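## Task

Remove the blue block marked 2, which sits just below the tower's top block, and place it flat on the table at least roughly two block widths from the tower. The rest of the tower must stay in place, with the top block flat and centred on the block now beneath it. At the end both moved blocks must be supported by what lies under them, not by either gripper.

## Robot and tools

Robot: two 6-joint arms, left_arm and right_arm, each with a parallel two-finger gripper and a wrist camera. They face each other across the table. left_arm's base is near (-0.034, +0.466, +0.039) m, right_arm's near (-0.022, -0.458, +0.039) m. The names do not match image sides.

Frame: everything uses the scene frame. Origin roughly between the bases, +z up, table surface at z = +0.020 m. A gripper's fingers point along its own +x and close along its own y. end_effector_position is the point between the fingers, 3 to 4 cm back from the tips; only the last 1.5 cm of each finger face is flat.

execute_actions(actions, cameras): actions is a list of actions; each action is a table of up to 15 rows, one row per 1/30 s control step, and a table shorter than 15 rows repeats its last row. Each action lasts 0.5 s. A row is one flat list of 14 numbers, each in [-1, 1], covering both arms even if one is idle: left_arm dx, dy, dz, rx, ry, rz, opening, then right_arm dx, dy, dz, rx, ry, rz, opening. dx..rz are offsets, not poses: measured along scene axes from that arm's Hand target as it stood when the action began (every row counts from that same start, and the next action starts from the new Hand target, so a repeated offset moves further). Scale: 1.0 = 0.6 m for dx/dy/dz and 180 degrees for rx/ry/rz, which form one rotation vector about the hand's target position. Sending six zeros re-commands the current Hand target. The opening is absolute: +1 fully open (0.080 m), -1 fully closed; empty fingers touch at about -0.78. Full open to closed needs about 0.6 s. An empty actions list returns state and all camera images without moving.

move(target, speed, blend, opening_speed, grip_force, blocking, cameras): drives each gripper in a straight line. target is one 14-number row (same layout, scale and sign as above) or a list of up to 15 such rows; every row in the list is an offset from the Hand targets at the move's start, not from the previous row. The whole move is capped at 10 s. speed: m/s, 0.002 to 4.3 (default 0.25), one value or one per target; rotation rate is twice that in rad/s. blend: corner rounding in metres (0 = stop at each point). opening_speed: how fast the opening command changes, per second on the -1..+1 scale, at least 0.2. grip_force: newtons per finger pad, 8 to 34, one value or one per arm; it persists until changed. blocking=false returns after about 0.5 s while the move continues. Opening changes in a later list entry are applied only once everything has come to rest there.

wait(seconds, cameras): 0 to 10 s, arms keep their last command. stop(cameras): brakes a running move. zoom_image(camera, region): camera is cam_high, cam_low, cam_left_wrist or cam_right_wrist; region [x0, y0, x1, y1] in pixels, at most 504 wide and high, from the latest image. read_manual(section): licence text only. finished_scene(scene): scene is 1 or 2; ends the current scene permanently, so call it only when the blocks are placed and released.

Results: each arm's end_effector_position (m), end_effector_quat_wxyz, velocities, Hand target (the last commanded pose after clipping, base for the next offset), joint positions (last number is the finger gap in metres), grip_measured (opening on the command scale, can be about 2 mm off; under a firm squeeze it reads a little below the part width), joint torques and external torque estimates. Joint velocities may say "within noise". Action calls also list positions at some steps. A Wrist depth line gives a 7x7 grid of distances in mm ahead of each wrist camera, '-' for no data. The move line reports how it ended: done (within 8 mm and 2 degrees), off_target, moving, held (a check withheld steps or the clearance check stopped it), blocked (the gripper stopped far from its goal, usually against something; it then holds with little force) or fault; limits=paced means the command was clipped, limits=held that steps were withheld. Lines such as MOTOR HOT, OVER-TEMPERATURE FAULT, OVER-SPEED FAULT or TORQUE FAULT signal trouble.

Behaviour: commanded orientation is clipped to within 32 degrees of the current one each step. Grippers often settle short or low, sag and tilt at long reach, and tiny moves may go astray, so check the reported pose after each move and correct it. Keep the wrist away from the arm's own base axis and route around the base. To grip, command an opening about 0.08 below grip_measured at first contact for full force, less for a lighter hold.

Avoid: dropping blocks or releasing them while moving, knocking the tower or the top block, pushing objects off the table, fast impacts with the table, fixtures or heavy objects, and any contact between the two arms, their grippers or wrist cameras (one gripper closing on the other counts). Torque limits per joint (N m): waist 17.2, shoulder 21.3, elbow 21.3, wrist pitch 5.61, wrist yaw 5.59, wrist roll 5.24; exceeding one stops that arm for 10 s. Long holding, stretched poses or pushing at unreachable goals heat motors (warning at 50 °C, stop at 95 °C). Huge single-step targets can cause over-speed faults. To stop pressing against something, command the target back beyond where the gripper is. Loose objects may occasionally get nudged.

Each tool is called by a JSON object that holds its "op" and its "data".

## Session

{"op": "execute_actions", "data": {"actions": []}}

Scene clock: 0.00 s.
left_arm: end_effector_position=(-0.2299, +0.2114, +0.1359) grip_measured=+1.000 end_effector_quat_wxyz=(+0.118, +0.106, -0.400, -0.903) | right_arm: end_effector_position=(-0.0960, -0.1888, +0.3147) grip_measured=+1.000 end_effector_quat_wxyz=(+0.569, -0.315, +0.226, +0.725)
Joint positions: left_arm=[-0.25 1.76 0.273 1.305 1.012 1.004 0.08] | right_arm=[0.296 1.071 1.222 -0.949 0.051 0.009 0.08]
Joint velocities: within noise
Joint torques (N m): no reading
External joint torques (N m): no reading
Heat: left arm: hottest wrist pitch 30 °C (+0.0 °C/min); right arm: hottest wrist yaw 30 °C (+0.0 °C/min).
Wrist depth (mm): cam_left_wrist=[1572 1491 1472 - 1418 1436 1345 / 1749 1736 1582 1650 1540 1510 1463 / - 1846 1832 1861 1749 1582 1376 / 2115 - 2058 2096 1891 239 192 / 1615 - - 2326 271 211 171 / - 82 2194 308 237 195 - / - - 365 264 205 176 -] | cam_right_wrist=[1786 1745 582 553 553 577 598 / 1579 1579 509 512 518 524 530 / 1442 478 466 477 473 477 479 / 1350 421 424 423 430 437 437 / 400 397 396 395 397 407 401 / - - 363 368 371 102 - / - 78 338 342 344 343 -]
Hand target: left_arm -0.2299, +0.2114, +0.1360; -0.118, -0.106, +0.400, +0.903 | right_arm -0.0960, -0.1887, +0.3174; +0.570, -0.311, +0.224, +0.727
Tool commands: left_gripper/opening=+1.0 right_gripper/opening=+1.0

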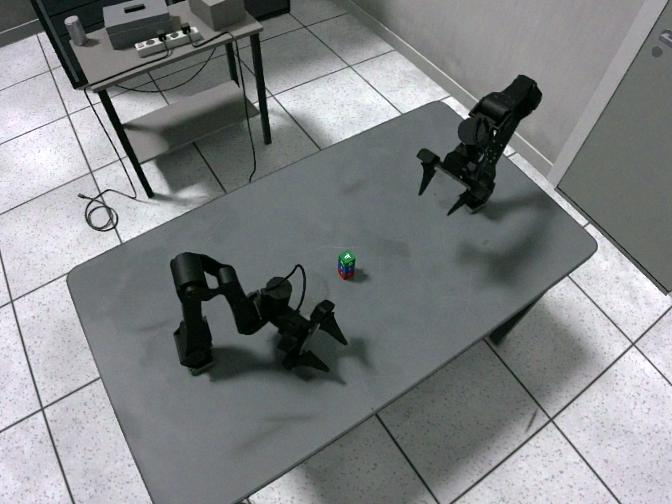

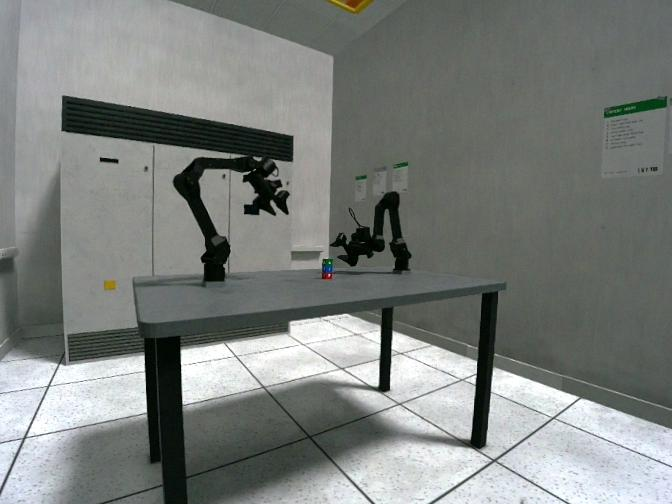

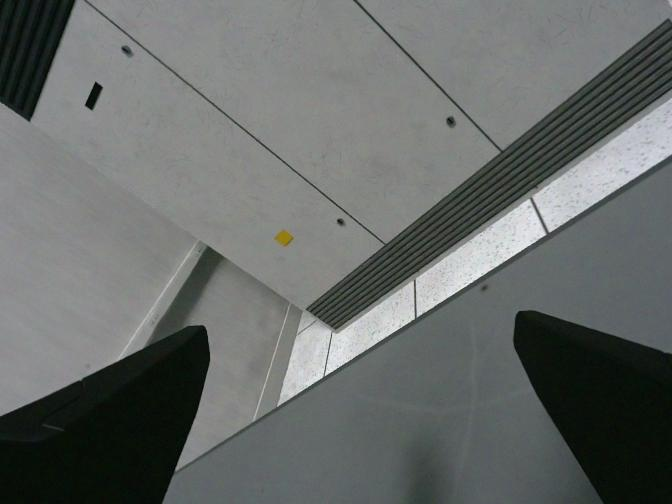

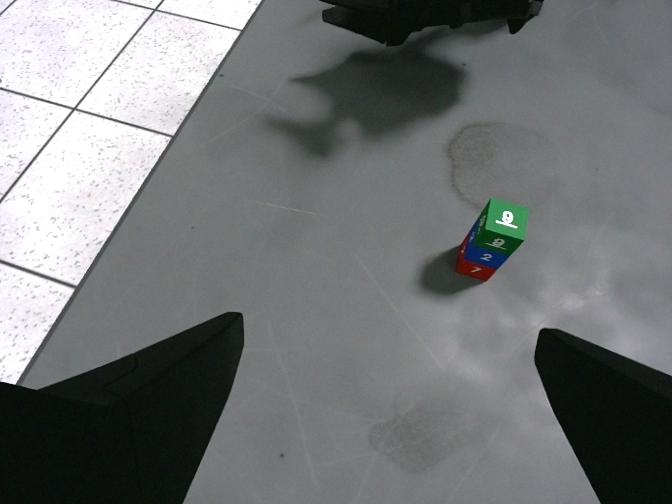

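{"op": "zoom_image", "data": {"camera": "cam_right_wrist", "region": [400, 160, 560, 320]}}

{"op": "zoom_image", "data": {"camera": "cam_high", "region": [306, 230, 386, 300]}}

{"op": "zoom_image", "data": {"camera": "cam_low", "region": [290, 240, 360, 300]}}

Scaled by 3.150.

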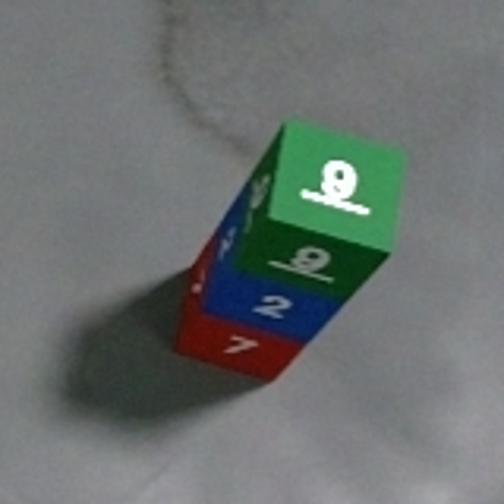

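Scaled by 6.300.

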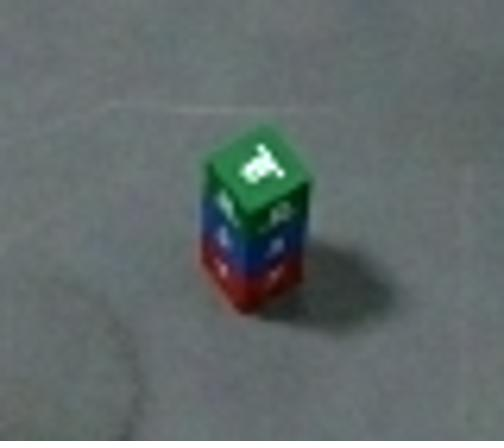

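Scaled by 7.200.

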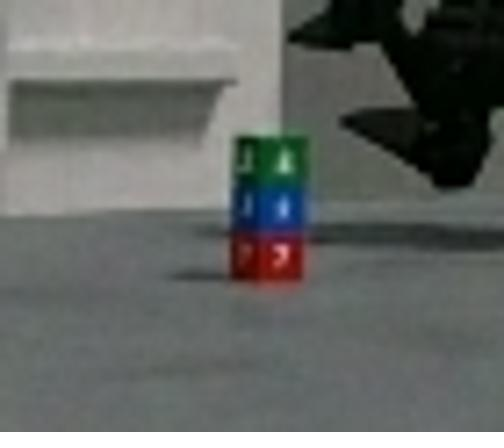

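{"op": "move", "data": {"target": [0,0,0,0,0,0,1, 0.115,0.3253,-0.2207,-0.1671,-0.0085,-0.0946,1], "speed": 0.3, "cameras": ["cam_right_wrist"]}}

Scene clock: 213.23 s.
left_arm: end_effector_position=(-0.2299, +0.2114, +0.1359) grip_measured=+1.000 end_effector_quat_wxyz=(+0.118, +0.106, -0.400, -0.903) | right_arm: end_effector_position=(-0.0276, +0.0038, +0.1854) grip_measured=+1.000 end_effector_quat_wxyz=(+0.570, -0.423, +0.440, +0.550)
Joint positions: left_arm=[-0.25 1.76 0.273 1.305 1.012 1.004 0.08] | right_arm=[0.016 2.108 1.975 -1.179 0.012 0.051 0.08]
Joint torques (N m): left_arm=[-0.08 -5.13 3.31 1.41 0.11 -0.07] | right_arm=[0.15 -7.73 8.03 0.51 0.18 0.17]
External joint torques (N m): left_arm=[-0.09 -0.39 0.07 -0.01 0 -0.03] | right_arm=[0.2 1.76 2.23 -0.22 0.16 0.17]
Heat: left arm: hottest wrist pitch 37 °C (+1.0 °C/min); right arm: hottest elbow 34 °C (+0.0 °C/min).
Wrist depth (mm): cam_left_wrist=[1615 1551 1454 1454 1393 1368 1410 / 1572 1510 1615 1650 1530 1627 1410 / - 1846 1861 1736 1832 1638 1445 / - - 2134 2058 1938 238 192 / 1510 2528 4229 2237 270 211 171 / - 82 392 309 237 195 - / - - 363 265 205 176 -] | cam_right_wrist=[234 233 232 229 229 226 226 / 237 236 235 233 231 231 227 / 239 238 237 236 233 231 230 / 243 241 240 238 237 235 234 / 245 244 243 240 238 237 236 / - - 245 243 243 242 - / - - 249 248 245 244 -]
Hand target: left_arm -0.2299, +0.2114, +0.1360; -0.118, -0.106, +0.400, +0.903 | right_arm -0.0270, +0.0064, +0.1848; +0.573, -0.422, +0.440, +0.548
Off the commanded pose: left_arm 0.000 m, 0 deg | right_arm 0.003 m, 0 deg.
move: done
camera_calibration:
cam_right_wrist: T_world_to_cam=[[0.998594, -0.0077544, -0.0524319, 0.0520131], [-0.00512413, -0.99873, 0.0501151, 0.0290671], [-0.052754, -0.049776, -0.997366, 0.265679], [0, 0, 0, 1]] pos_world=[-0.0377754, 0.042658, 0.26625]
Images, in order (width x height): cam_right_wrist 672x504.

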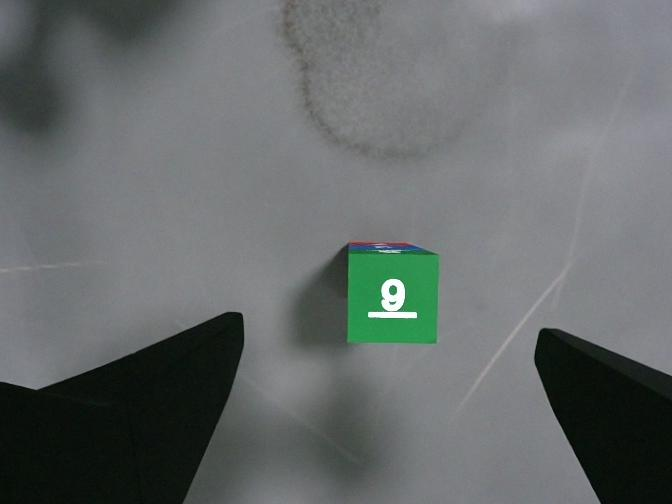

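{"op": "zoom_image", "data": {"camera": "cam_right_wrist", "region": [320, 220, 470, 370]}}

{"op": "zoom_image", "data": {"camera": "cam_right_wrist", "region": [200, 280, 584, 376]}}

Scaled by 3.360.

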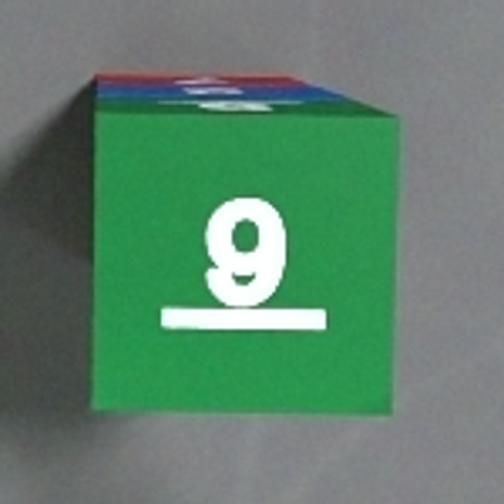

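Scaled by 1.312.

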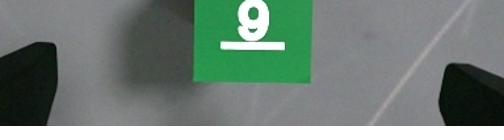

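{"op": "move", "data": {"target": [0,0,0,0,0,0,1, 0.0065,0.005,-0.0583,0,0,0,1], "speed": 0.12, "cameras": ["cam_right_wrist", "cam_low"]}}

{"op": "zoom_image", "data": {"camera": "cam_low", "region": [280, 220, 370, 290]}}

{"op": "zoom_image", "data": {"camera": "cam_right_wrist", "region": [200, 220, 580, 400]}}

Scene clock: 346.77 s.
left_arm: end_effector_position=(-0.2299, +0.2114, +0.1359) grip_measured=+1.000 end_effector_quat_wxyz=(+0.118, +0.106, -0.400, -0.903) | right_arm: end_effector_position=(-0.0245, +0.0097, +0.1546) grip_measured=+1.000 end_effector_quat_wxyz=(+0.574, -0.418, +0.438, +0.551)
Joint positions: left_arm=[-0.25 1.76 0.273 1.305 1.012 1.004 0.08] | right_arm=[0.009 2.117 1.864 -1.048 0.012 0.051 0.08]
Joint torques (N m): left_arm=[-0.06 -5.13 3.33 1.41 0.11 -0.07] | right_arm=[-0.19 -8.04 6.04 0.77 0.1 -0.14]
External joint torques (N m): left_arm=[-0.06 -0.43 0.11 0 0 -0.03] | right_arm=[-0.16 1.5 0.22 0.02 0.08 -0.14]
Heat: left arm: hottest wrist pitch 38 °C (+1.0 °C/min); right arm: hottest shoulder 45 °C (+3.0 °C/min).
Wrist depth (mm): cam_left_wrist=[1650 1501 1472 1410 1322 1393 1322 / 2134 - 1627 1572 1593 1686 1427 / 1971 1832 1463 1638 1803 1661 222 / 2040 2556 2398 3101 1891 234 192 / 2077 2326 2398 2280 271 211 172 / - 82 2528 308 235 195 - / - - 366 266 205 176 -] | cam_right_wrist=[204 204 202 200 199 198 196 / 207 205 204 203 202 200 199 / 209 208 206 204 203 202 200 / 211 210 208 207 206 203 202 / 213 212 210 209 120 205 205 / - - 212 212 210 207 - / - 78 214 214 211 210 -]
Hand target: left_arm -0.2299, +0.2114, +0.1360; -0.118, -0.106, +0.400, +0.903 | right_arm -0.0230, +0.0095, +0.1500; +0.573, -0.421, +0.440, +0.548
Off the commanded pose: left_arm 0.000 m, 0 deg | right_arm 0.005 m, 1 deg.
move: done
camera_calibration:
cam_right_wrist: T_world_to_cam=[[0.998516, -0.0139729, -0.0526338, 0.047494], [-0.0119236, -0.999166, 0.0390486, 0.0379862], [-0.0531355, -0.0383631, -0.99785, 0.235357], [0, 0, 0, 1]] pos_world=[-0.0344647, 0.0476472, 0.235867]
Images, in order (width x height): cam_low 672x504, cam_right_wrist 672x504.

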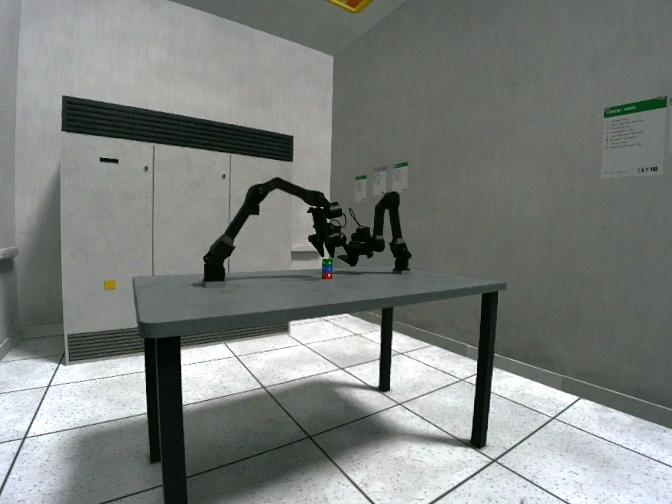

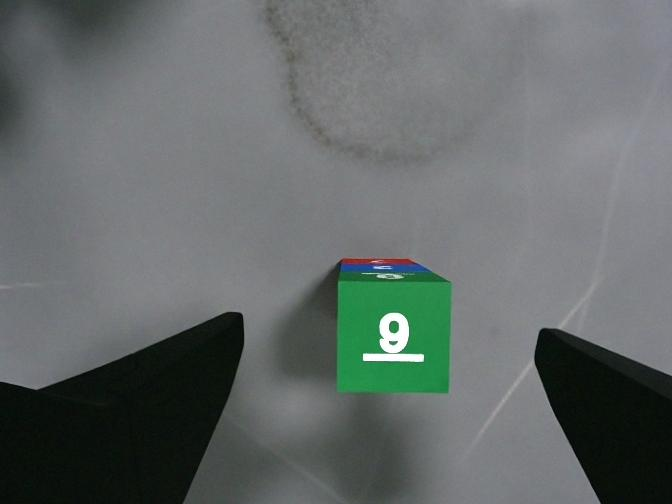

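Scaled by 5.600.

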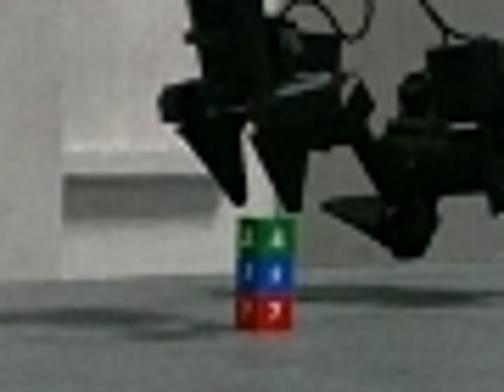

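Scaled by 1.326.

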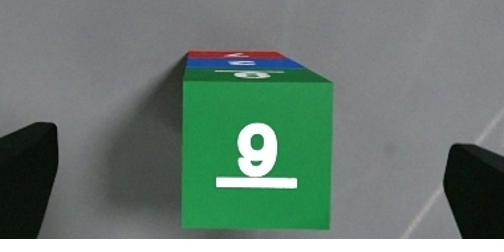

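{"op": "move", "data": {"target": [0,0,0,0,0,0,1, 0.003,-0.0042,-0.08,0,0,0,1], "speed": 0.12, "cameras": ["cam_right_wrist", "cam_low"]}}

{"op": "zoom_image", "data": {"camera": "cam_low", "region": [290, 230, 360, 290]}}

Scene clock: 396.70 s.
left_arm: end_effector_position=(-0.2299, +0.2114, +0.1359) grip_measured=+1.000 end_effector_quat_wxyz=(+0.118, +0.106, -0.400, -0.903) | right_arm: end_effector_position=(-0.0229, +0.0075, +0.1058) grip_measured=+1.000 end_effector_quat_wxyz=(+0.574, -0.418, +0.439, +0.550)
Joint positions: left_arm=[-0.25 1.76 0.273 1.305 1.012 1.004 0.08] | right_arm=[0.006 2.131 1.692 -0.864 0.012 0.049 0.08]
Joint torques (N m): left_arm=[-0.06 -5.15 3.33 1.41 0.11 -0.07] | right_arm=[-0.16 -8.14 5.97 0.8 0.06 -0.18]
External joint torques (N m): left_arm=[-0.06 -0.43 0.09 -0.01 0 -0.03] | right_arm=[-0.21 1.46 0.23 0.07 0.05 -0.18]
Heat: left arm: hottest wrist pitch 38 °C (+0.0 °C/min); right arm: hottest shoulder 45 °C (+1.0 °C/min).
Wrist depth (mm): cam_left_wrist=[1582 1551 1454 1445 1385 1360 1299 / 1604 1803 1686 1736 1551 1482 1427 / - 1938 1832 1817 1650 1673 1410 / 2096 2374 2215 1988 1846 239 191 / - - - 2258 271 211 171 / - 82 373 309 236 195 - / - - 365 265 204 176 -] | cam_right_wrist=[156 155 154 153 152 151 150 / 157 156 156 154 154 153 151 / 159 158 157 156 155 155 153 / 161 160 159 157 156 155 155 / 162 161 160 - - 157 156 / - - 161 - - 101 - / - 78 164 - - 160 -]
Hand target: left_arm -0.2299, +0.2114, +0.1360; -0.118, -0.106, +0.400, +0.903 | right_arm -0.0213, +0.0069, +0.1019; +0.573, -0.421, +0.440, +0.548
Off the commanded pose: left_arm 0.000 m, 0 deg | right_arm 0.004 m, 0 deg.
move: done
camera_calibration:
cam_right_wrist: T_world_to_cam=[[0.998537, -0.0149453, -0.051967, 0.0432193], [-0.0128212, -0.999078, 0.04097, 0.0375216], [-0.0525314, -0.0402438, -0.997808, 0.186765], [0, 0, 0, 1]] pos_world=[-0.032864, 0.045649, 0.187064]
Images, in order (width x height): cam_low 672x504, cam_right_wrist 672x504.

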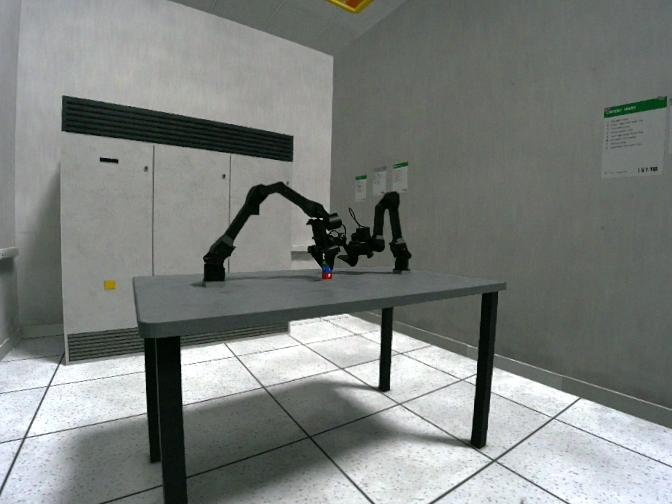

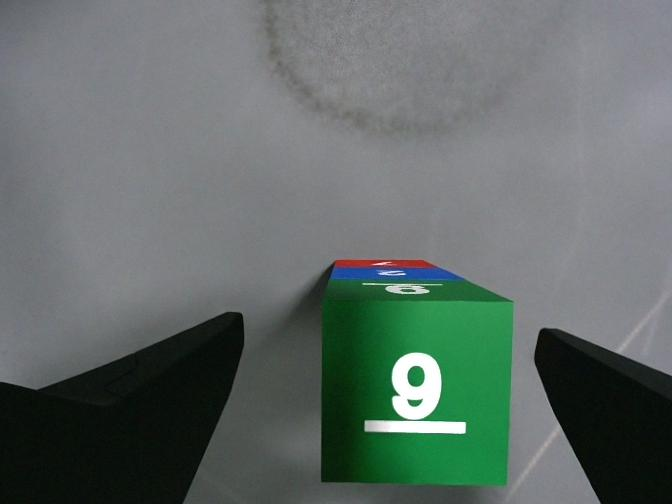

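Scaled by 7.200.

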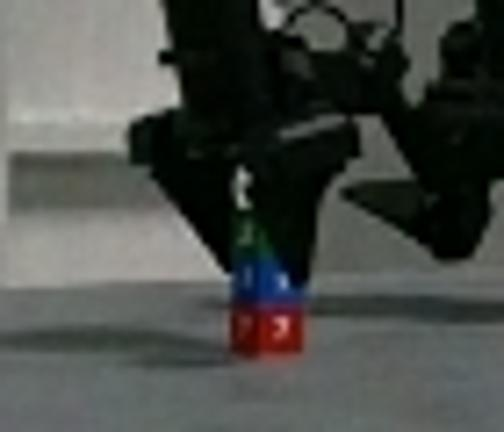

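{"op": "move", "data": {"target": [[0,0,0,0,0,0,1, 0.0008,0,-0.0108,0,0,0,1],[0,0,0,0,0,0,1, 0.0008,0,-0.0108,0,0,0,-0.2]], "speed": 0.1, "opening_speed": 0.8, "grip_force": 20, "cameras": ["cam_right_wrist", "cam_low"]}}

{"op": "zoom_image", "data": {"camera": "cam_low", "region": [290, 230, 360, 290]}}

Scene clock: 459.27 s.
left_arm: end_effector_position=(-0.2299, +0.2114, +0.1359) grip_measured=+1.000 end_effector_quat_wxyz=(+0.118, +0.106, -0.400, -0.903) | right_arm: end_effector_position=(-0.0223, +0.0081, +0.1015) grip_measured=-0.067 end_effector_quat_wxyz=(+0.576, -0.417, +0.437, +0.551)
Joint positions: left_arm=[-0.25 1.76 0.273 1.305 1.012 1.004 0.08] | right_arm=[0.005 2.133 1.676 -0.841 0.012 0.047 0.032]
Joint torques (N m): left_arm=[-0.07 -5.14 3.33 1.42 0.11 -0.07] | right_arm=[-0.23 -7.79 5.83 0.77 0.05 -0.17]
External joint torques (N m): left_arm=[-0.05 -0.45 0.12 0.01 -0.01 -0.04] | right_arm=[-0.21 1.77 0.13 0.03 0.04 -0.17]
Heat: left arm: hottest wrist pitch 39 °C (+1.0 °C/min); right arm: hottest shoulder 45 °C (+0.0 °C/min).
Wrist depth (mm): cam_left_wrist=[1530 1530 1463 1482 1237 - 1329 / 1749 - 1604 1593 1491 1501 1454 / 2398 2040 1876 1762 1955 1604 1385 / 2058 - 2058 2023 1938 233 192 / 1472 2174 3692 2194 270 210 171 / - 82 373 309 237 194 - / - - 363 264 205 176 -] | cam_right_wrist=[153 151 150 149 149 147 146 / 154 153 152 151 150 149 148 / 155 155 154 153 151 150 150 / 157 156 155 153 152 152 151 / 158 157 156 - - 152 152 / - 158 - - - - 154 / - - - - - - -]
Hand target: left_arm -0.2299, +0.2114, +0.1360; -0.118, -0.106, +0.400, +0.903 | right_arm -0.0208, +0.0069, +0.0954; +0.573, -0.422, +0.440, +0.548
Off the commanded pose: left_arm 0.000 m, 0 deg | right_arm 0.006 m, 1 deg.
grip_force (N): 20, 20
move: done
camera_calibration:
cam_right_wrist: T_world_to_cam=[[0.998562, -0.0143548, -0.0516587, 0.0424233], [-0.0125208, -0.999286, 0.0356523, 0.0388861], [-0.0521336, -0.0349542, -0.998028, 0.182427], [0, 0, 0, 1]] pos_world=[-0.0323649, 0.0458439, 0.182873]
Images, in order (width x height): cam_low 672x504, cam_right_wrist 672x504.

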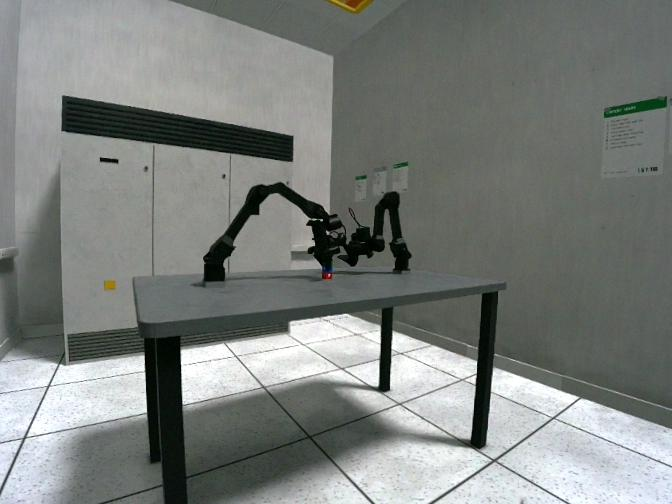

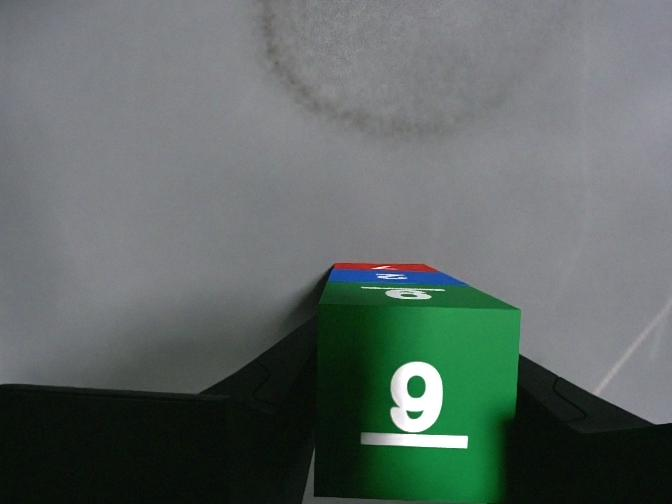

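Scaled by 7.200.

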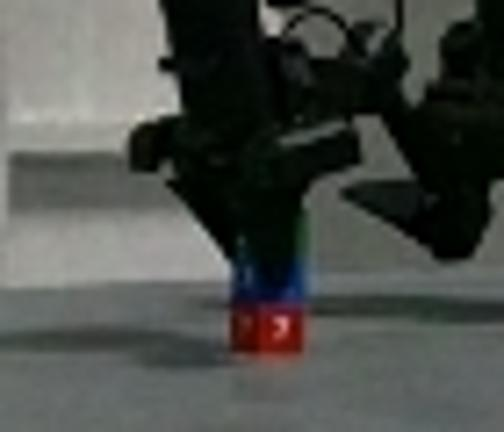

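{"op": "move", "data": {"target": [[0,0,0,0,0,0,1, 0,0,0.0583,0,0,0,-0.2],[0,0,0,0,0,0,1, 0,-0.2083,0.0583,0,0,0,-0.2],[0,0,0,0,0,0,1, 0,-0.2083,-0.0333,0,0,0,-0.2]], "speed": [0.12, 0.2, 0.12], "blend": [0.015, 0.02, 0], "cameras": ["cam_right_wrist", "cam_low"]}}

{"op": "zoom_image", "data": {"camera": "cam_low", "region": [250, 220, 350, 300]}}

Scene clock: 493.50 s.
left_arm: end_effector_position=(-0.2299, +0.2114, +0.1359) grip_measured=+1.000 end_effector_quat_wxyz=(+0.118, +0.106, -0.400, -0.903) | right_arm: end_effector_position=(-0.0219, -0.1175, +0.0777) grip_measured=-0.067 end_effector_quat_wxyz=(+0.574, -0.419, +0.439, +0.549)
Joint positions: left_arm=[-0.25 1.76 0.273 1.305 1.012 1.004 0.08] | right_arm=[0.005 1.719 1.003 -0.59 0.012 0.047 0.032]
Joint torques (N m): left_arm=[-0.06 -5.14 3.33 1.41 0.11 -0.07] | right_arm=[-0.21 -5.32 5.63 0.79 0.05 -0.16]
External joint torques (N m): left_arm=[-0.08 -0.42 0.09 -0.01 0.01 -0.03] | right_arm=[-0.18 1.08 0.33 0.06 0.04 -0.16]
Heat: left arm: hottest wrist pitch 39 °C (+1.0 °C/min); right arm: hottest shoulder 43 °C (-2.0 °C/min).
Wrist depth (mm): cam_left_wrist=[1661 1520 1520 1427 1257 1322 1307 / 1846 1698 1776 1789 1686 1472 1393 / 1876 2040 1955 - 1876 1615 222 / 2023 2280 2040 1938 1922 238 191 / - 2374 2674 2326 267 211 171 / - 82 399 310 236 195 - / - - 363 264 205 176 -] | cam_right_wrist=[- 131 131 130 129 129 128 / 134 133 132 131 130 129 129 / 135 134 133 132 132 131 130 / 137 136 135 133 133 132 131 / 138 137 136 - - 133 132 / - - - - - - 134 / - - - - - - -]
Hand target: left_arm -0.2299, +0.2114, +0.1360; -0.118, -0.106, +0.400, +0.903 | right_arm -0.0208, -0.1181, +0.0754; +0.573, -0.422, +0.440, +0.548
Off the commanded pose: left_arm 0.000 m, 0 deg | right_arm 0.003 m, 0 deg.
grip_force (N): 20, 20
move: done
camera_calibration:
cam_right_wrist: T_world_to_cam=[[0.998567, -0.0147634, -0.0514411, 0.0388176], [-0.0125205, -0.998968, 0.0436542, -0.0863962], [-0.0520326, -0.0429475, -0.997721, 0.153341], [0, 0, 0, 1]] pos_world=[-0.031865, -0.0791484, 0.15876]
Images, in order (width x height): cam_low 672x504, cam_right_wrist 672x504.

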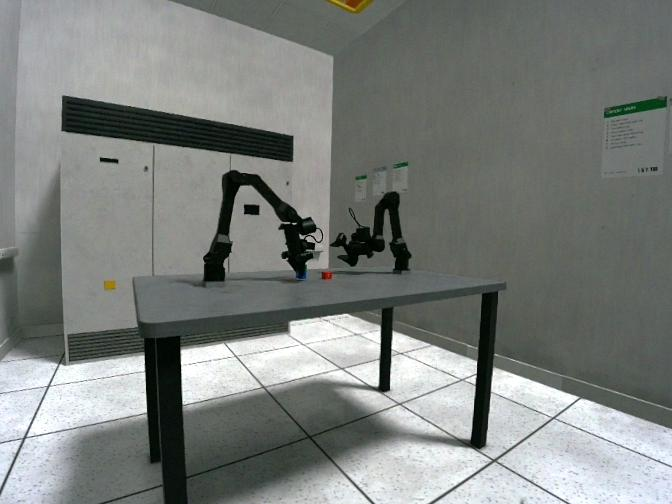

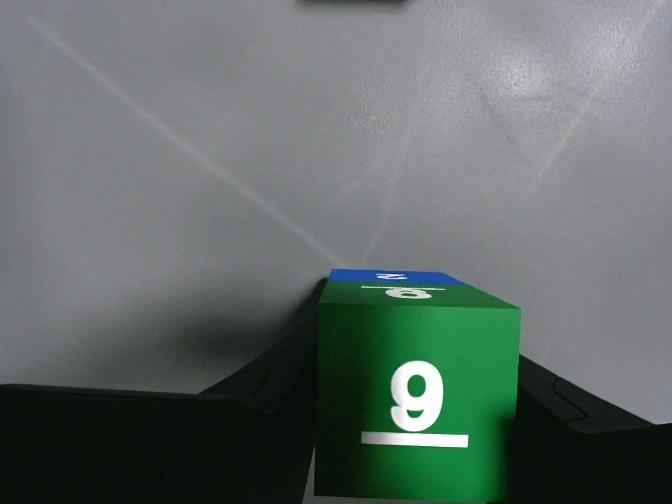

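Scaled by 5.040.

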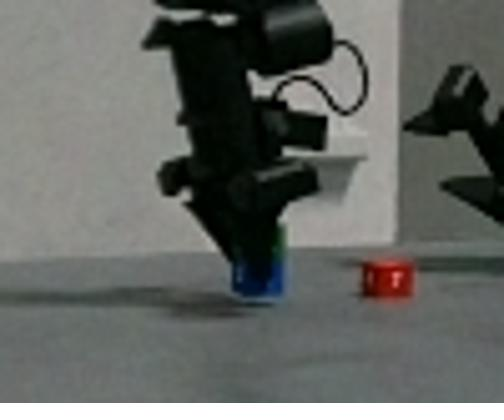

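{"op": "move", "data": {"target": [0,0,0,0,0,0,1, 0,0,-0.0152,0,0,0,-0.2], "speed": 0.05, "cameras": ["cam_right_wrist", "cam_low"]}}

{"op": "zoom_image", "data": {"camera": "cam_low", "region": [270, 240, 350, 300]}}

Scene clock: 503.90 s.
left_arm: end_effector_position=(-0.2299, +0.2114, +0.1359) grip_measured=+1.000 end_effector_quat_wxyz=(+0.118, +0.106, -0.400, -0.903) | right_arm: end_effector_position=(-0.0219, -0.1167, +0.0697) grip_measured=-0.067 end_effector_quat_wxyz=(+0.575, -0.418, +0.438, +0.550)
Joint positions: left_arm=[-0.25 1.76 0.273 1.305 1.012 1.004 0.08] | right_arm=[0.005 1.734 0.985 -0.552 0.012 0.047 0.032]
Joint torques (N m): left_arm=[-0.07 -5.13 3.33 1.41 0.11 -0.07] | right_arm=[-0.19 -5.16 5.34 0.81 0.05 -0.16]
External joint torques (N m): left_arm=[-0.08 -0.46 0.1 0.01 0 -0.04] | right_arm=[-0.15 1.31 0.04 0.04 0.03 -0.16]
Heat: left arm: hottest wrist pitch 39 °C (+1.0 °C/min); right arm: hottest shoulder 42 °C (-3.0 °C/min).
Wrist depth (mm): cam_left_wrist=[1561 1561 1482 1472 1385 1418 1337 / 1776 1661 1650 1572 1501 1561 1445 / 2326 1876 1938 1803 1686 1604 1385 / 2134 2737 - 1988 1922 238 192 / - 2258 2448 2350 272 211 172 / - 82 2326 311 237 195 - / - - 369 265 205 175 -] | cam_right_wrist=[- 124 124 123 122 121 120 / - 126 125 123 123 122 121 / 127 127 126 125 123 123 122 / - 128 127 126 125 124 123 / 129 129 128 - - 125 124 / - - - - - - 126 / - - - - - - -]
Hand target: left_arm -0.2299, +0.2114, +0.1360; -0.118, -0.106, +0.400, +0.903 | right_arm -0.0208, -0.1180, +0.0663; +0.573, -0.422, +0.440, +0.548
Off the commanded pose: left_arm 0.000 m, 0 deg | right_arm 0.004 m, 1 deg.
grip_force (N): 20, 20
move: done
camera_calibration:
cam_right_wrist: T_world_to_cam=[[0.998567, -0.0145677, -0.0514992, 0.0384482], [-0.0125205, -0.999127, 0.0398549, -0.0849991], [-0.0520349, -0.0391529, -0.997877, 0.145908], [0, 0, 0, 1]] pos_world=[-0.031865, -0.078652, 0.150966]
Images, in order (width x height): cam_low 672x504, cam_right_wrist 672x504.

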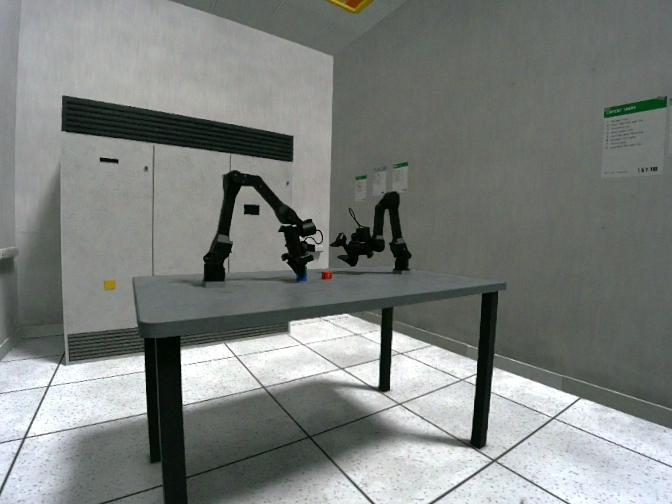

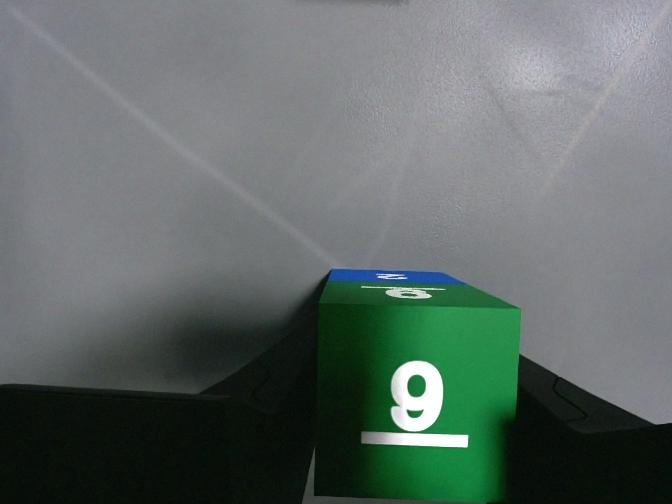

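Scaled by 6.300.

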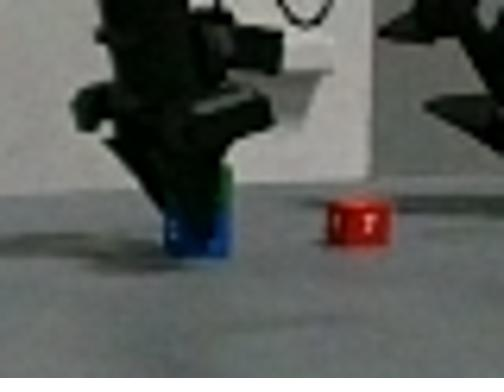

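{"op": "move", "data": {"target": [0,0,0,0,0,0,1, 0,0,-0.0055,0,0,0,-0.2], "speed": 0.03, "cameras": ["cam_right_wrist"]}}

Scene clock: 516.40 s.
left_arm: end_effector_position=(-0.2299, +0.2114, +0.1359) grip_measured=+1.000 end_effector_quat_wxyz=(+0.118, +0.106, -0.400, -0.903) | right_arm: end_effector_position=(-0.0219, -0.1157, +0.0683) grip_measured=-0.067 end_effector_quat_wxyz=(+0.576, -0.417, +0.437, +0.551)
Joint positions: left_arm=[-0.25 1.76 0.273 1.305 1.012 1.004 0.08] | right_arm=[0.005 1.737 0.98 -0.54 0.012 0.047 0.032]
Joint torques (N m): left_arm=[-0.07 -5.13 3.33 1.42 0.11 -0.08] | right_arm=[-0.18 -4.83 5.04 0.84 0.05 -0.16]
External joint torques (N m): left_arm=[-0.06 -0.43 0.11 0.01 0 -0.04] | right_arm=[-0.15 1.59 -0.2 0.09 0.03 -0.16]
Heat: left arm: hottest wrist pitch 39 °C (+1.0 °C/min); right arm: hottest shoulder 40 °C (-6.1 °C/min).
Wrist depth (mm): cam_left_wrist=[1540 1510 1463 1410 1445 1292 1337 / 1710 1710 1686 - 1520 1582 1436 / 2237 1832 1891 1736 1776 1661 1385 / 1922 2077 1988 2374 1891 239 192 / 2769 2303 2802 2280 272 212 171 / - 82 2802 311 236 196 - / - - 363 266 205 176 -] | cam_right_wrist=[- 124 123 122 121 120 119 / - 125 124 123 122 121 121 / 126 126 125 124 123 122 122 / - 127 126 125 124 123 123 / - 128 127 - - 124 123 / - - - - - - 124 / - - - - - - -]
Hand target: left_arm -0.2299, +0.2114, +0.1360; -0.118, -0.106, +0.400, +0.903 | right_arm -0.0208, -0.1180, +0.0631; +0.573, -0.421, +0.440, +0.548
Off the commanded pose: left_arm 0.000 m, 0 deg | right_arm 0.006 m, 1 deg.
grip_force (N): 20, 20
move: done
camera_calibration:
cam_right_wrist: T_world_to_cam=[[0.998562, -0.0142754, -0.0516801, 0.0384451], [-0.0125243, -0.999342, 0.03405, -0.0835052], [-0.0521321, -0.0333537, -0.998083, 0.145223], [0, 0, 0, 1]] pos_world=[-0.0318649, -0.0780577, 0.149775]
Images, in order (width x height): cam_right_wrist 672x504.

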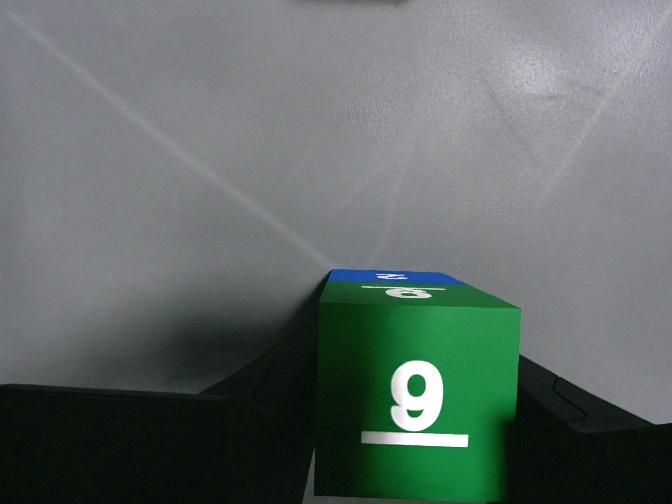

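{"op": "move", "data": {"target": [[0,0,0,0,0,0,1, 0,0,0,0,0,0,0.4],[0,0,0,0,0,0,1, 0,0,0.059,0,0,0,0.4],[0,0,0,0,0,0,1, 0,0,0.059,0,0,0,-0.2]], "speed": 0.12, "opening_speed": 0.8, "cameras": ["cam_right_wrist", "cam_low"]}}

{"op": "zoom_image", "data": {"camera": "cam_low", "region": [270, 240, 350, 300]}}

Scene clock: 542.73 s.
left_arm: end_effector_position=(-0.2299, +0.2114, +0.1359) grip_measured=+1.000 end_effector_quat_wxyz=(+0.118, +0.106, -0.400, -0.903) | right_arm: end_effector_position=(-0.0218, -0.1219, +0.0914) grip_measured=-0.069 end_effector_quat_wxyz=(+0.568, -0.427, +0.447, +0.543)
Joint positions: left_arm=[-0.25 1.76 0.273 1.305 1.012 1.004 0.08] | right_arm=[0.005 1.698 1.045 -0.681 0.012 0.047 0.032]
Joint torques (N m): left_arm=[-0.09 -5.14 3.33 1.41 0.11 -0.07] | right_arm=[-0.19 -7.01 7.32 0.49 0.06 -0.16]
External joint torques (N m): left_arm=[-0.08 -0.41 0.11 -0.01 0 -0.04] | right_arm=[-0.16 -0.68 1.9 -0.22 0.04 -0.16]
Heat: left arm: hottest wrist pitch 39 °C (+0.0 °C/min); right arm: hottest shoulder 40 °C (-3.0 °C/min).
Wrist depth (mm): cam_left_wrist=[1572 1501 1454 1472 1393 1376 1307 / 1710 1876 1582 1627 1540 1520 1454 / - 1776 1876 1762 1736 1638 215 / 1776 - 2096 2077 1955 239 192 / - 2194 2705 2237 271 211 171 / - 82 2237 311 237 196 - / - - 365 266 205 176 -] | cam_right_wrist=[- 143 142 141 140 139 138 / 146 145 144 143 142 141 140 / - 147 146 145 144 143 142 / - 150 148 146 145 145 145 / 153 152 150 90 90 147 146 / - - - - 91 - 148 / - - - 154 153 - -]
Hand target: left_arm -0.2299, +0.2114, +0.1360; -0.118, -0.106, +0.400, +0.903 | right_arm -0.0208, -0.1181, +0.0985; +0.573, -0.421, +0.440, +0.548
Off the commanded pose: left_arm 0.000 m, 0 deg | right_arm 0.008 m, 1 deg.
grip_force (N): 20, 20
move: done
camera_calibration:
cam_right_wrist: T_world_to_cam=[[0.998572, -0.0161456, -0.0509229, 0.0392357], [-0.0125232, -0.997421, 0.0706688, -0.0936262], [-0.0519326, -0.0699302, -0.996199, 0.163425], [0, 0, 0, 1]] pos_world=[-0.0318651, -0.0813229, 0.171418]
Images, in order (width x height): cam_low 672x504, cam_right_wrist 672x504.

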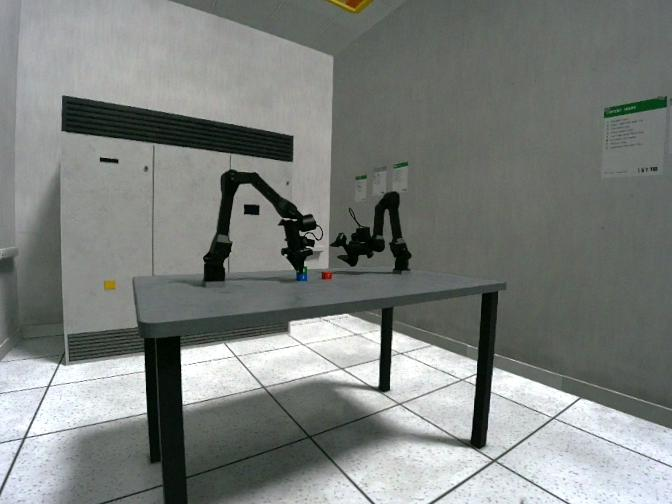

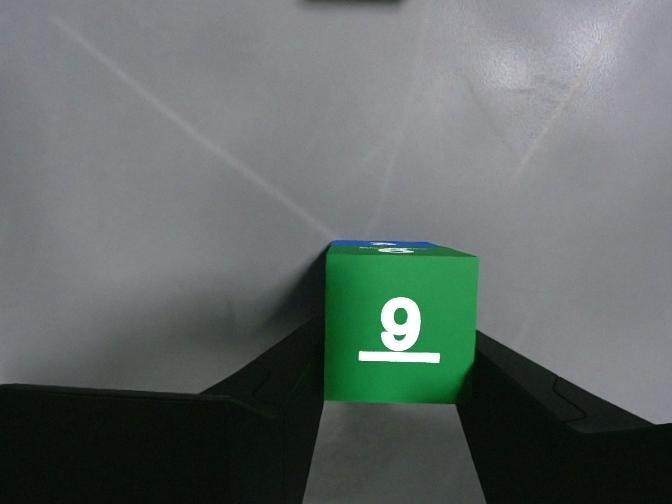

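Scaled by 6.300.

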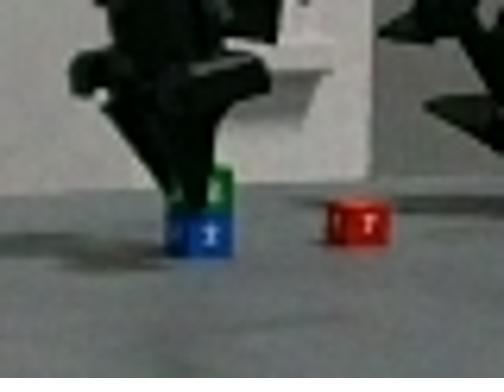

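{"op": "move", "data": {"target": [[0,0,0,0,0,0,1, 0,0,0,0,0,0,0.4],[0,0,0,0,0,0,1, 0,0.0027,0.0442,0,0,0,0.4],[0,0,0,0,0,0,1, 0,0.0027,-0.0067,0,0,0,0.4],[0,0,0,0,0,0,1, 0,0.0027,-0.0067,0,0,0,-0.2]], "speed": 0.12, "opening_speed": 0.8, "cameras": ["cam_right_wrist", "cam_low"]}}

{"op": "zoom_image", "data": {"camera": "cam_low", "region": [270, 240, 350, 300]}}

Scene clock: 589.73 s.
left_arm: end_effector_position=(-0.2299, +0.2114, +0.1359) grip_measured=+1.000 end_effector_quat_wxyz=(+0.118, +0.106, -0.400, -0.903) | right_arm: end_effector_position=(-0.0219, -0.1156, +0.0972) grip_measured=-0.067 end_effector_quat_wxyz=(+0.574, -0.419, +0.439, +0.550)
Joint positions: left_arm=[-0.25 1.76 0.273 1.305 1.012 1.004 0.08] | right_arm=[0.005 1.692 1.056 -0.668 0.012 0.047 0.032]
Joint torques (N m): left_arm=[-0.07 -5.14 3.34 1.42 0.11 -0.07] | right_arm=[-0.18 -5.25 5.71 0.76 0.05 -0.16]
External joint torques (N m): left_arm=[-0.08 -0.41 0.08 -0.01 0 -0.04] | right_arm=[-0.16 1.09 0.25 0.03 0.04 -0.16]
Heat: left arm: hottest wrist pitch 39 °C (+0.0 °C/min); right arm: hottest shoulder 45 °C (+5.0 °C/min).
Wrist depth (mm): cam_left_wrist=[1561 1540 1472 1482 1360 1278 1314 / 1723 1698 1615 1582 1572 1593 1418 / 2303 1922 1922 1789 1710 1615 1385 / 2040 2528 2154 2115 1955 236 192 / 1861 2303 2115 2303 269 211 171 / - 82 2475 309 237 196 - / - - 364 265 205 176 -] | cam_right_wrist=[152 152 150 149 148 148 147 / 154 153 153 151 150 149 148 / 155 155 154 153 152 151 150 / 157 156 155 153 152 152 151 / 158 157 156 97 96 153 152 / - 158 - 97 97 - 153 / - - - 158 157 - -]
Hand target: left_arm -0.2299, +0.2114, +0.1360; -0.118, -0.106, +0.400, +0.903 | right_arm -0.0208, -0.1164, +0.0944; +0.573, -0.421, +0.440, +0.548
Off the commanded pose: left_arm 0.000 m, 0 deg | right_arm 0.003 m, 0 deg.
grip_force (N): 20, 20
move: done
camera_calibration:
cam_right_wrist: T_world_to_cam=[[0.998567, -0.014645, -0.0514751, 0.0398678], [-0.0125206, -0.999066, 0.041353, -0.0850532], [-0.0520327, -0.0406492, -0.997818, 0.173172], [0, 0, 0, 1]] pos_world=[-0.031865, -0.0773506, 0.178364]
Images, in order (width x height): cam_low 672x504, cam_right_wrist 672x504.

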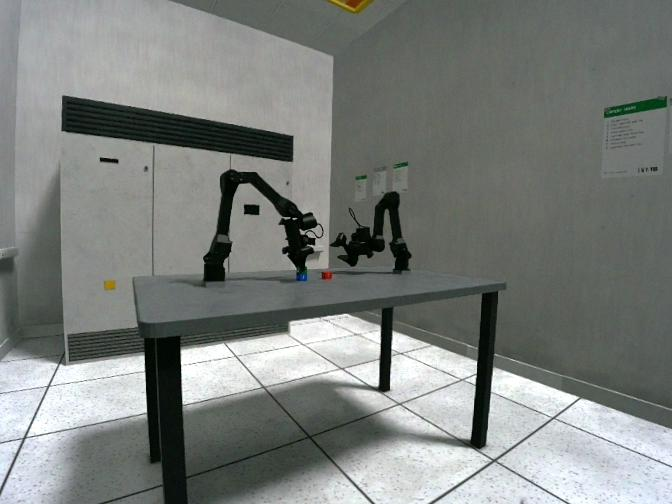

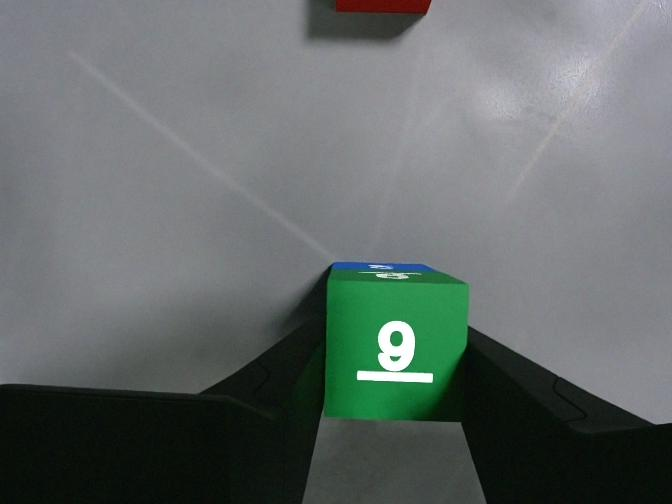

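Scaled by 6.300.

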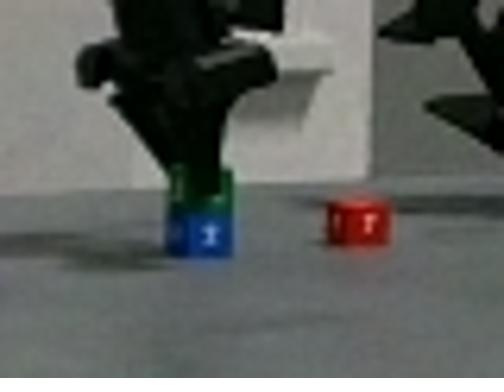

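{"op": "move", "data": {"target": [[0,0,0,0,0,0,1, 0,0,0.0833,0,0,0,-0.2],[0,0,0,0,0,0,1, 0,0.2065,0.0926,0,0,0,-0.2],[0,0,0,0,0,0,1, 0,0.2065,0.0077,0,0,0,-0.2]], "speed": [0.12, 0.2, 0.1], "blend": [0.015, 0.015, 0], "cameras": ["cam_right_wrist", "cam_low"]}}

{"op": "zoom_image", "data": {"camera": "cam_low", "region": [270, 230, 360, 300]}}

Scene clock: 621.60 s.
left_arm: end_effector_position=(-0.2299, +0.2114, +0.1359) grip_measured=+1.000 end_effector_quat_wxyz=(+0.118, +0.106, -0.400, -0.903) | right_arm: end_effector_position=(-0.0223, +0.0079, +0.1026) grip_measured=-0.067 end_effector_quat_wxyz=(+0.574, -0.419, +0.439, +0.550)
Joint positions: left_arm=[-0.25 1.76 0.273 1.305 1.012 1.004 0.08] | right_arm=[0.005 2.136 1.687 -0.855 0.012 0.047 0.032]
Joint torques (N m): left_arm=[-0.07 -5.15 3.33 1.41 0.11 -0.07] | right_arm=[-0.22 -8.13 6.02 0.8 0.05 -0.17]
External joint torques (N m): left_arm=[-0.06 -0.45 0.1 0 0.01 -0.04] | right_arm=[-0.2 1.56 0.25 0.06 0.04 -0.17]
Heat: left arm: hottest wrist pitch 39 °C (+0.0 °C/min); right arm: hottest shoulder 42 °C (-2.0 °C/min).
Wrist depth (mm): cam_left_wrist=[1593 1463 1445 1418 1337 1376 1322 / 1698 1710 1572 1582 1510 1510 1445 / 1861 - 1891 1776 1861 1593 1418 / 1832 2077 2096 2023 1971 239 193 / - 2350 2005 2350 268 210 171 / - 82 2501 310 237 195 - / - - 363 266 205 176 -] | cam_right_wrist=[153 151 150 149 148 147 147 / 154 153 152 151 150 149 148 / 155 155 154 153 152 151 150 / 157 156 155 154 154 152 151 / 158 158 157 97 96 154 153 / - 159 - 97 97 - 154 / - - - 160 159 - -]
Hand target: left_arm -0.2299, +0.2114, +0.1360; -0.118, -0.106, +0.400, +0.903 | right_arm -0.0208, +0.0075, +0.0990; +0.573, -0.421, +0.440, +0.548
Off the commanded pose: left_arm 0.000 m, 0 deg | right_arm 0.004 m, 0 deg.
grip_force (N): 20, 20
move: done
camera_calibration:
cam_right_wrist: T_world_to_cam=[[0.998567, -0.0146657, -0.051472, 0.0424592], [-0.0125204, -0.999049, 0.0417569, 0.0380232], [-0.0520355, -0.0410526, -0.997801, 0.183669], [0, 0, 0, 1]] pos_world=[-0.032365, 0.0461498, 0.183863]
Images, in order (width x height): cam_low 672x504, cam_right_wrist 672x504.

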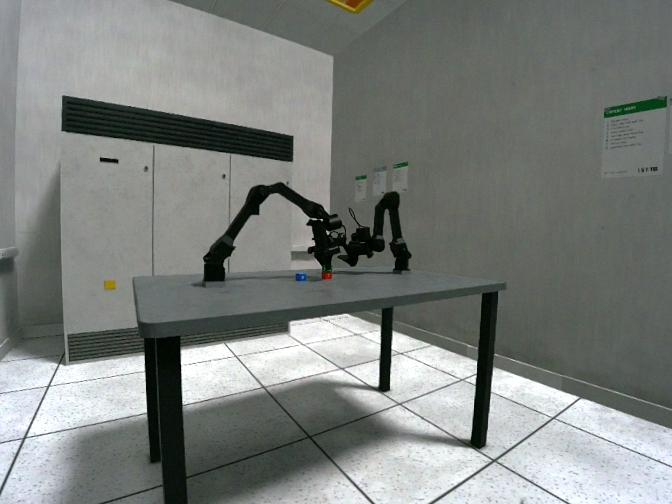

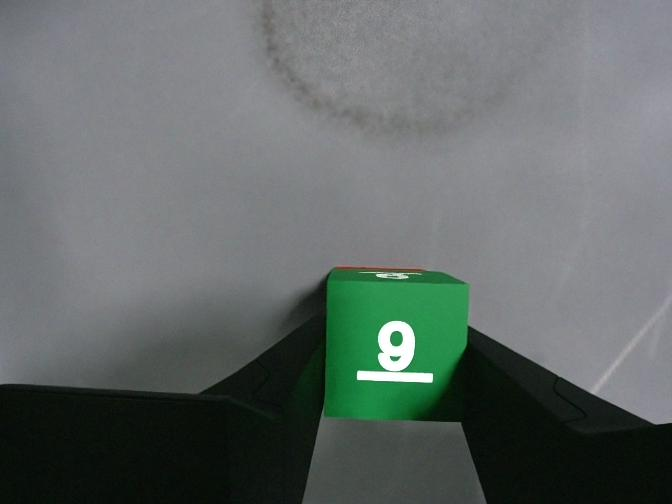

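Scaled by 5.600.

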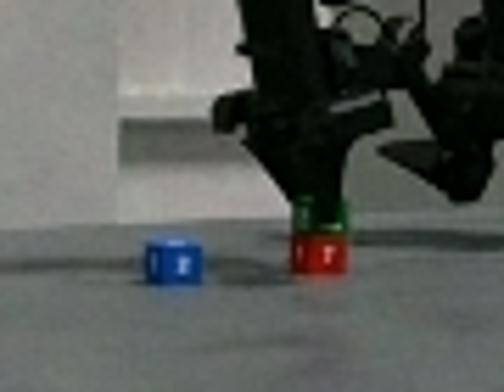

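{"op": "zoom_image", "data": {"camera": "cam_right_wrist", "region": [310, 250, 490, 300]}}

{"op": "zoom_image", "data": {"camera": "cam_low", "region": [310, 255, 345, 285]}}

Scaled by 2.800.

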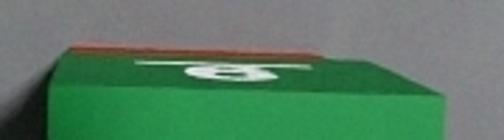

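Scaled by 14.400.

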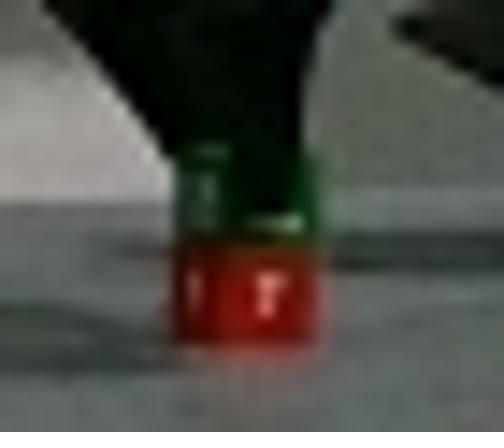

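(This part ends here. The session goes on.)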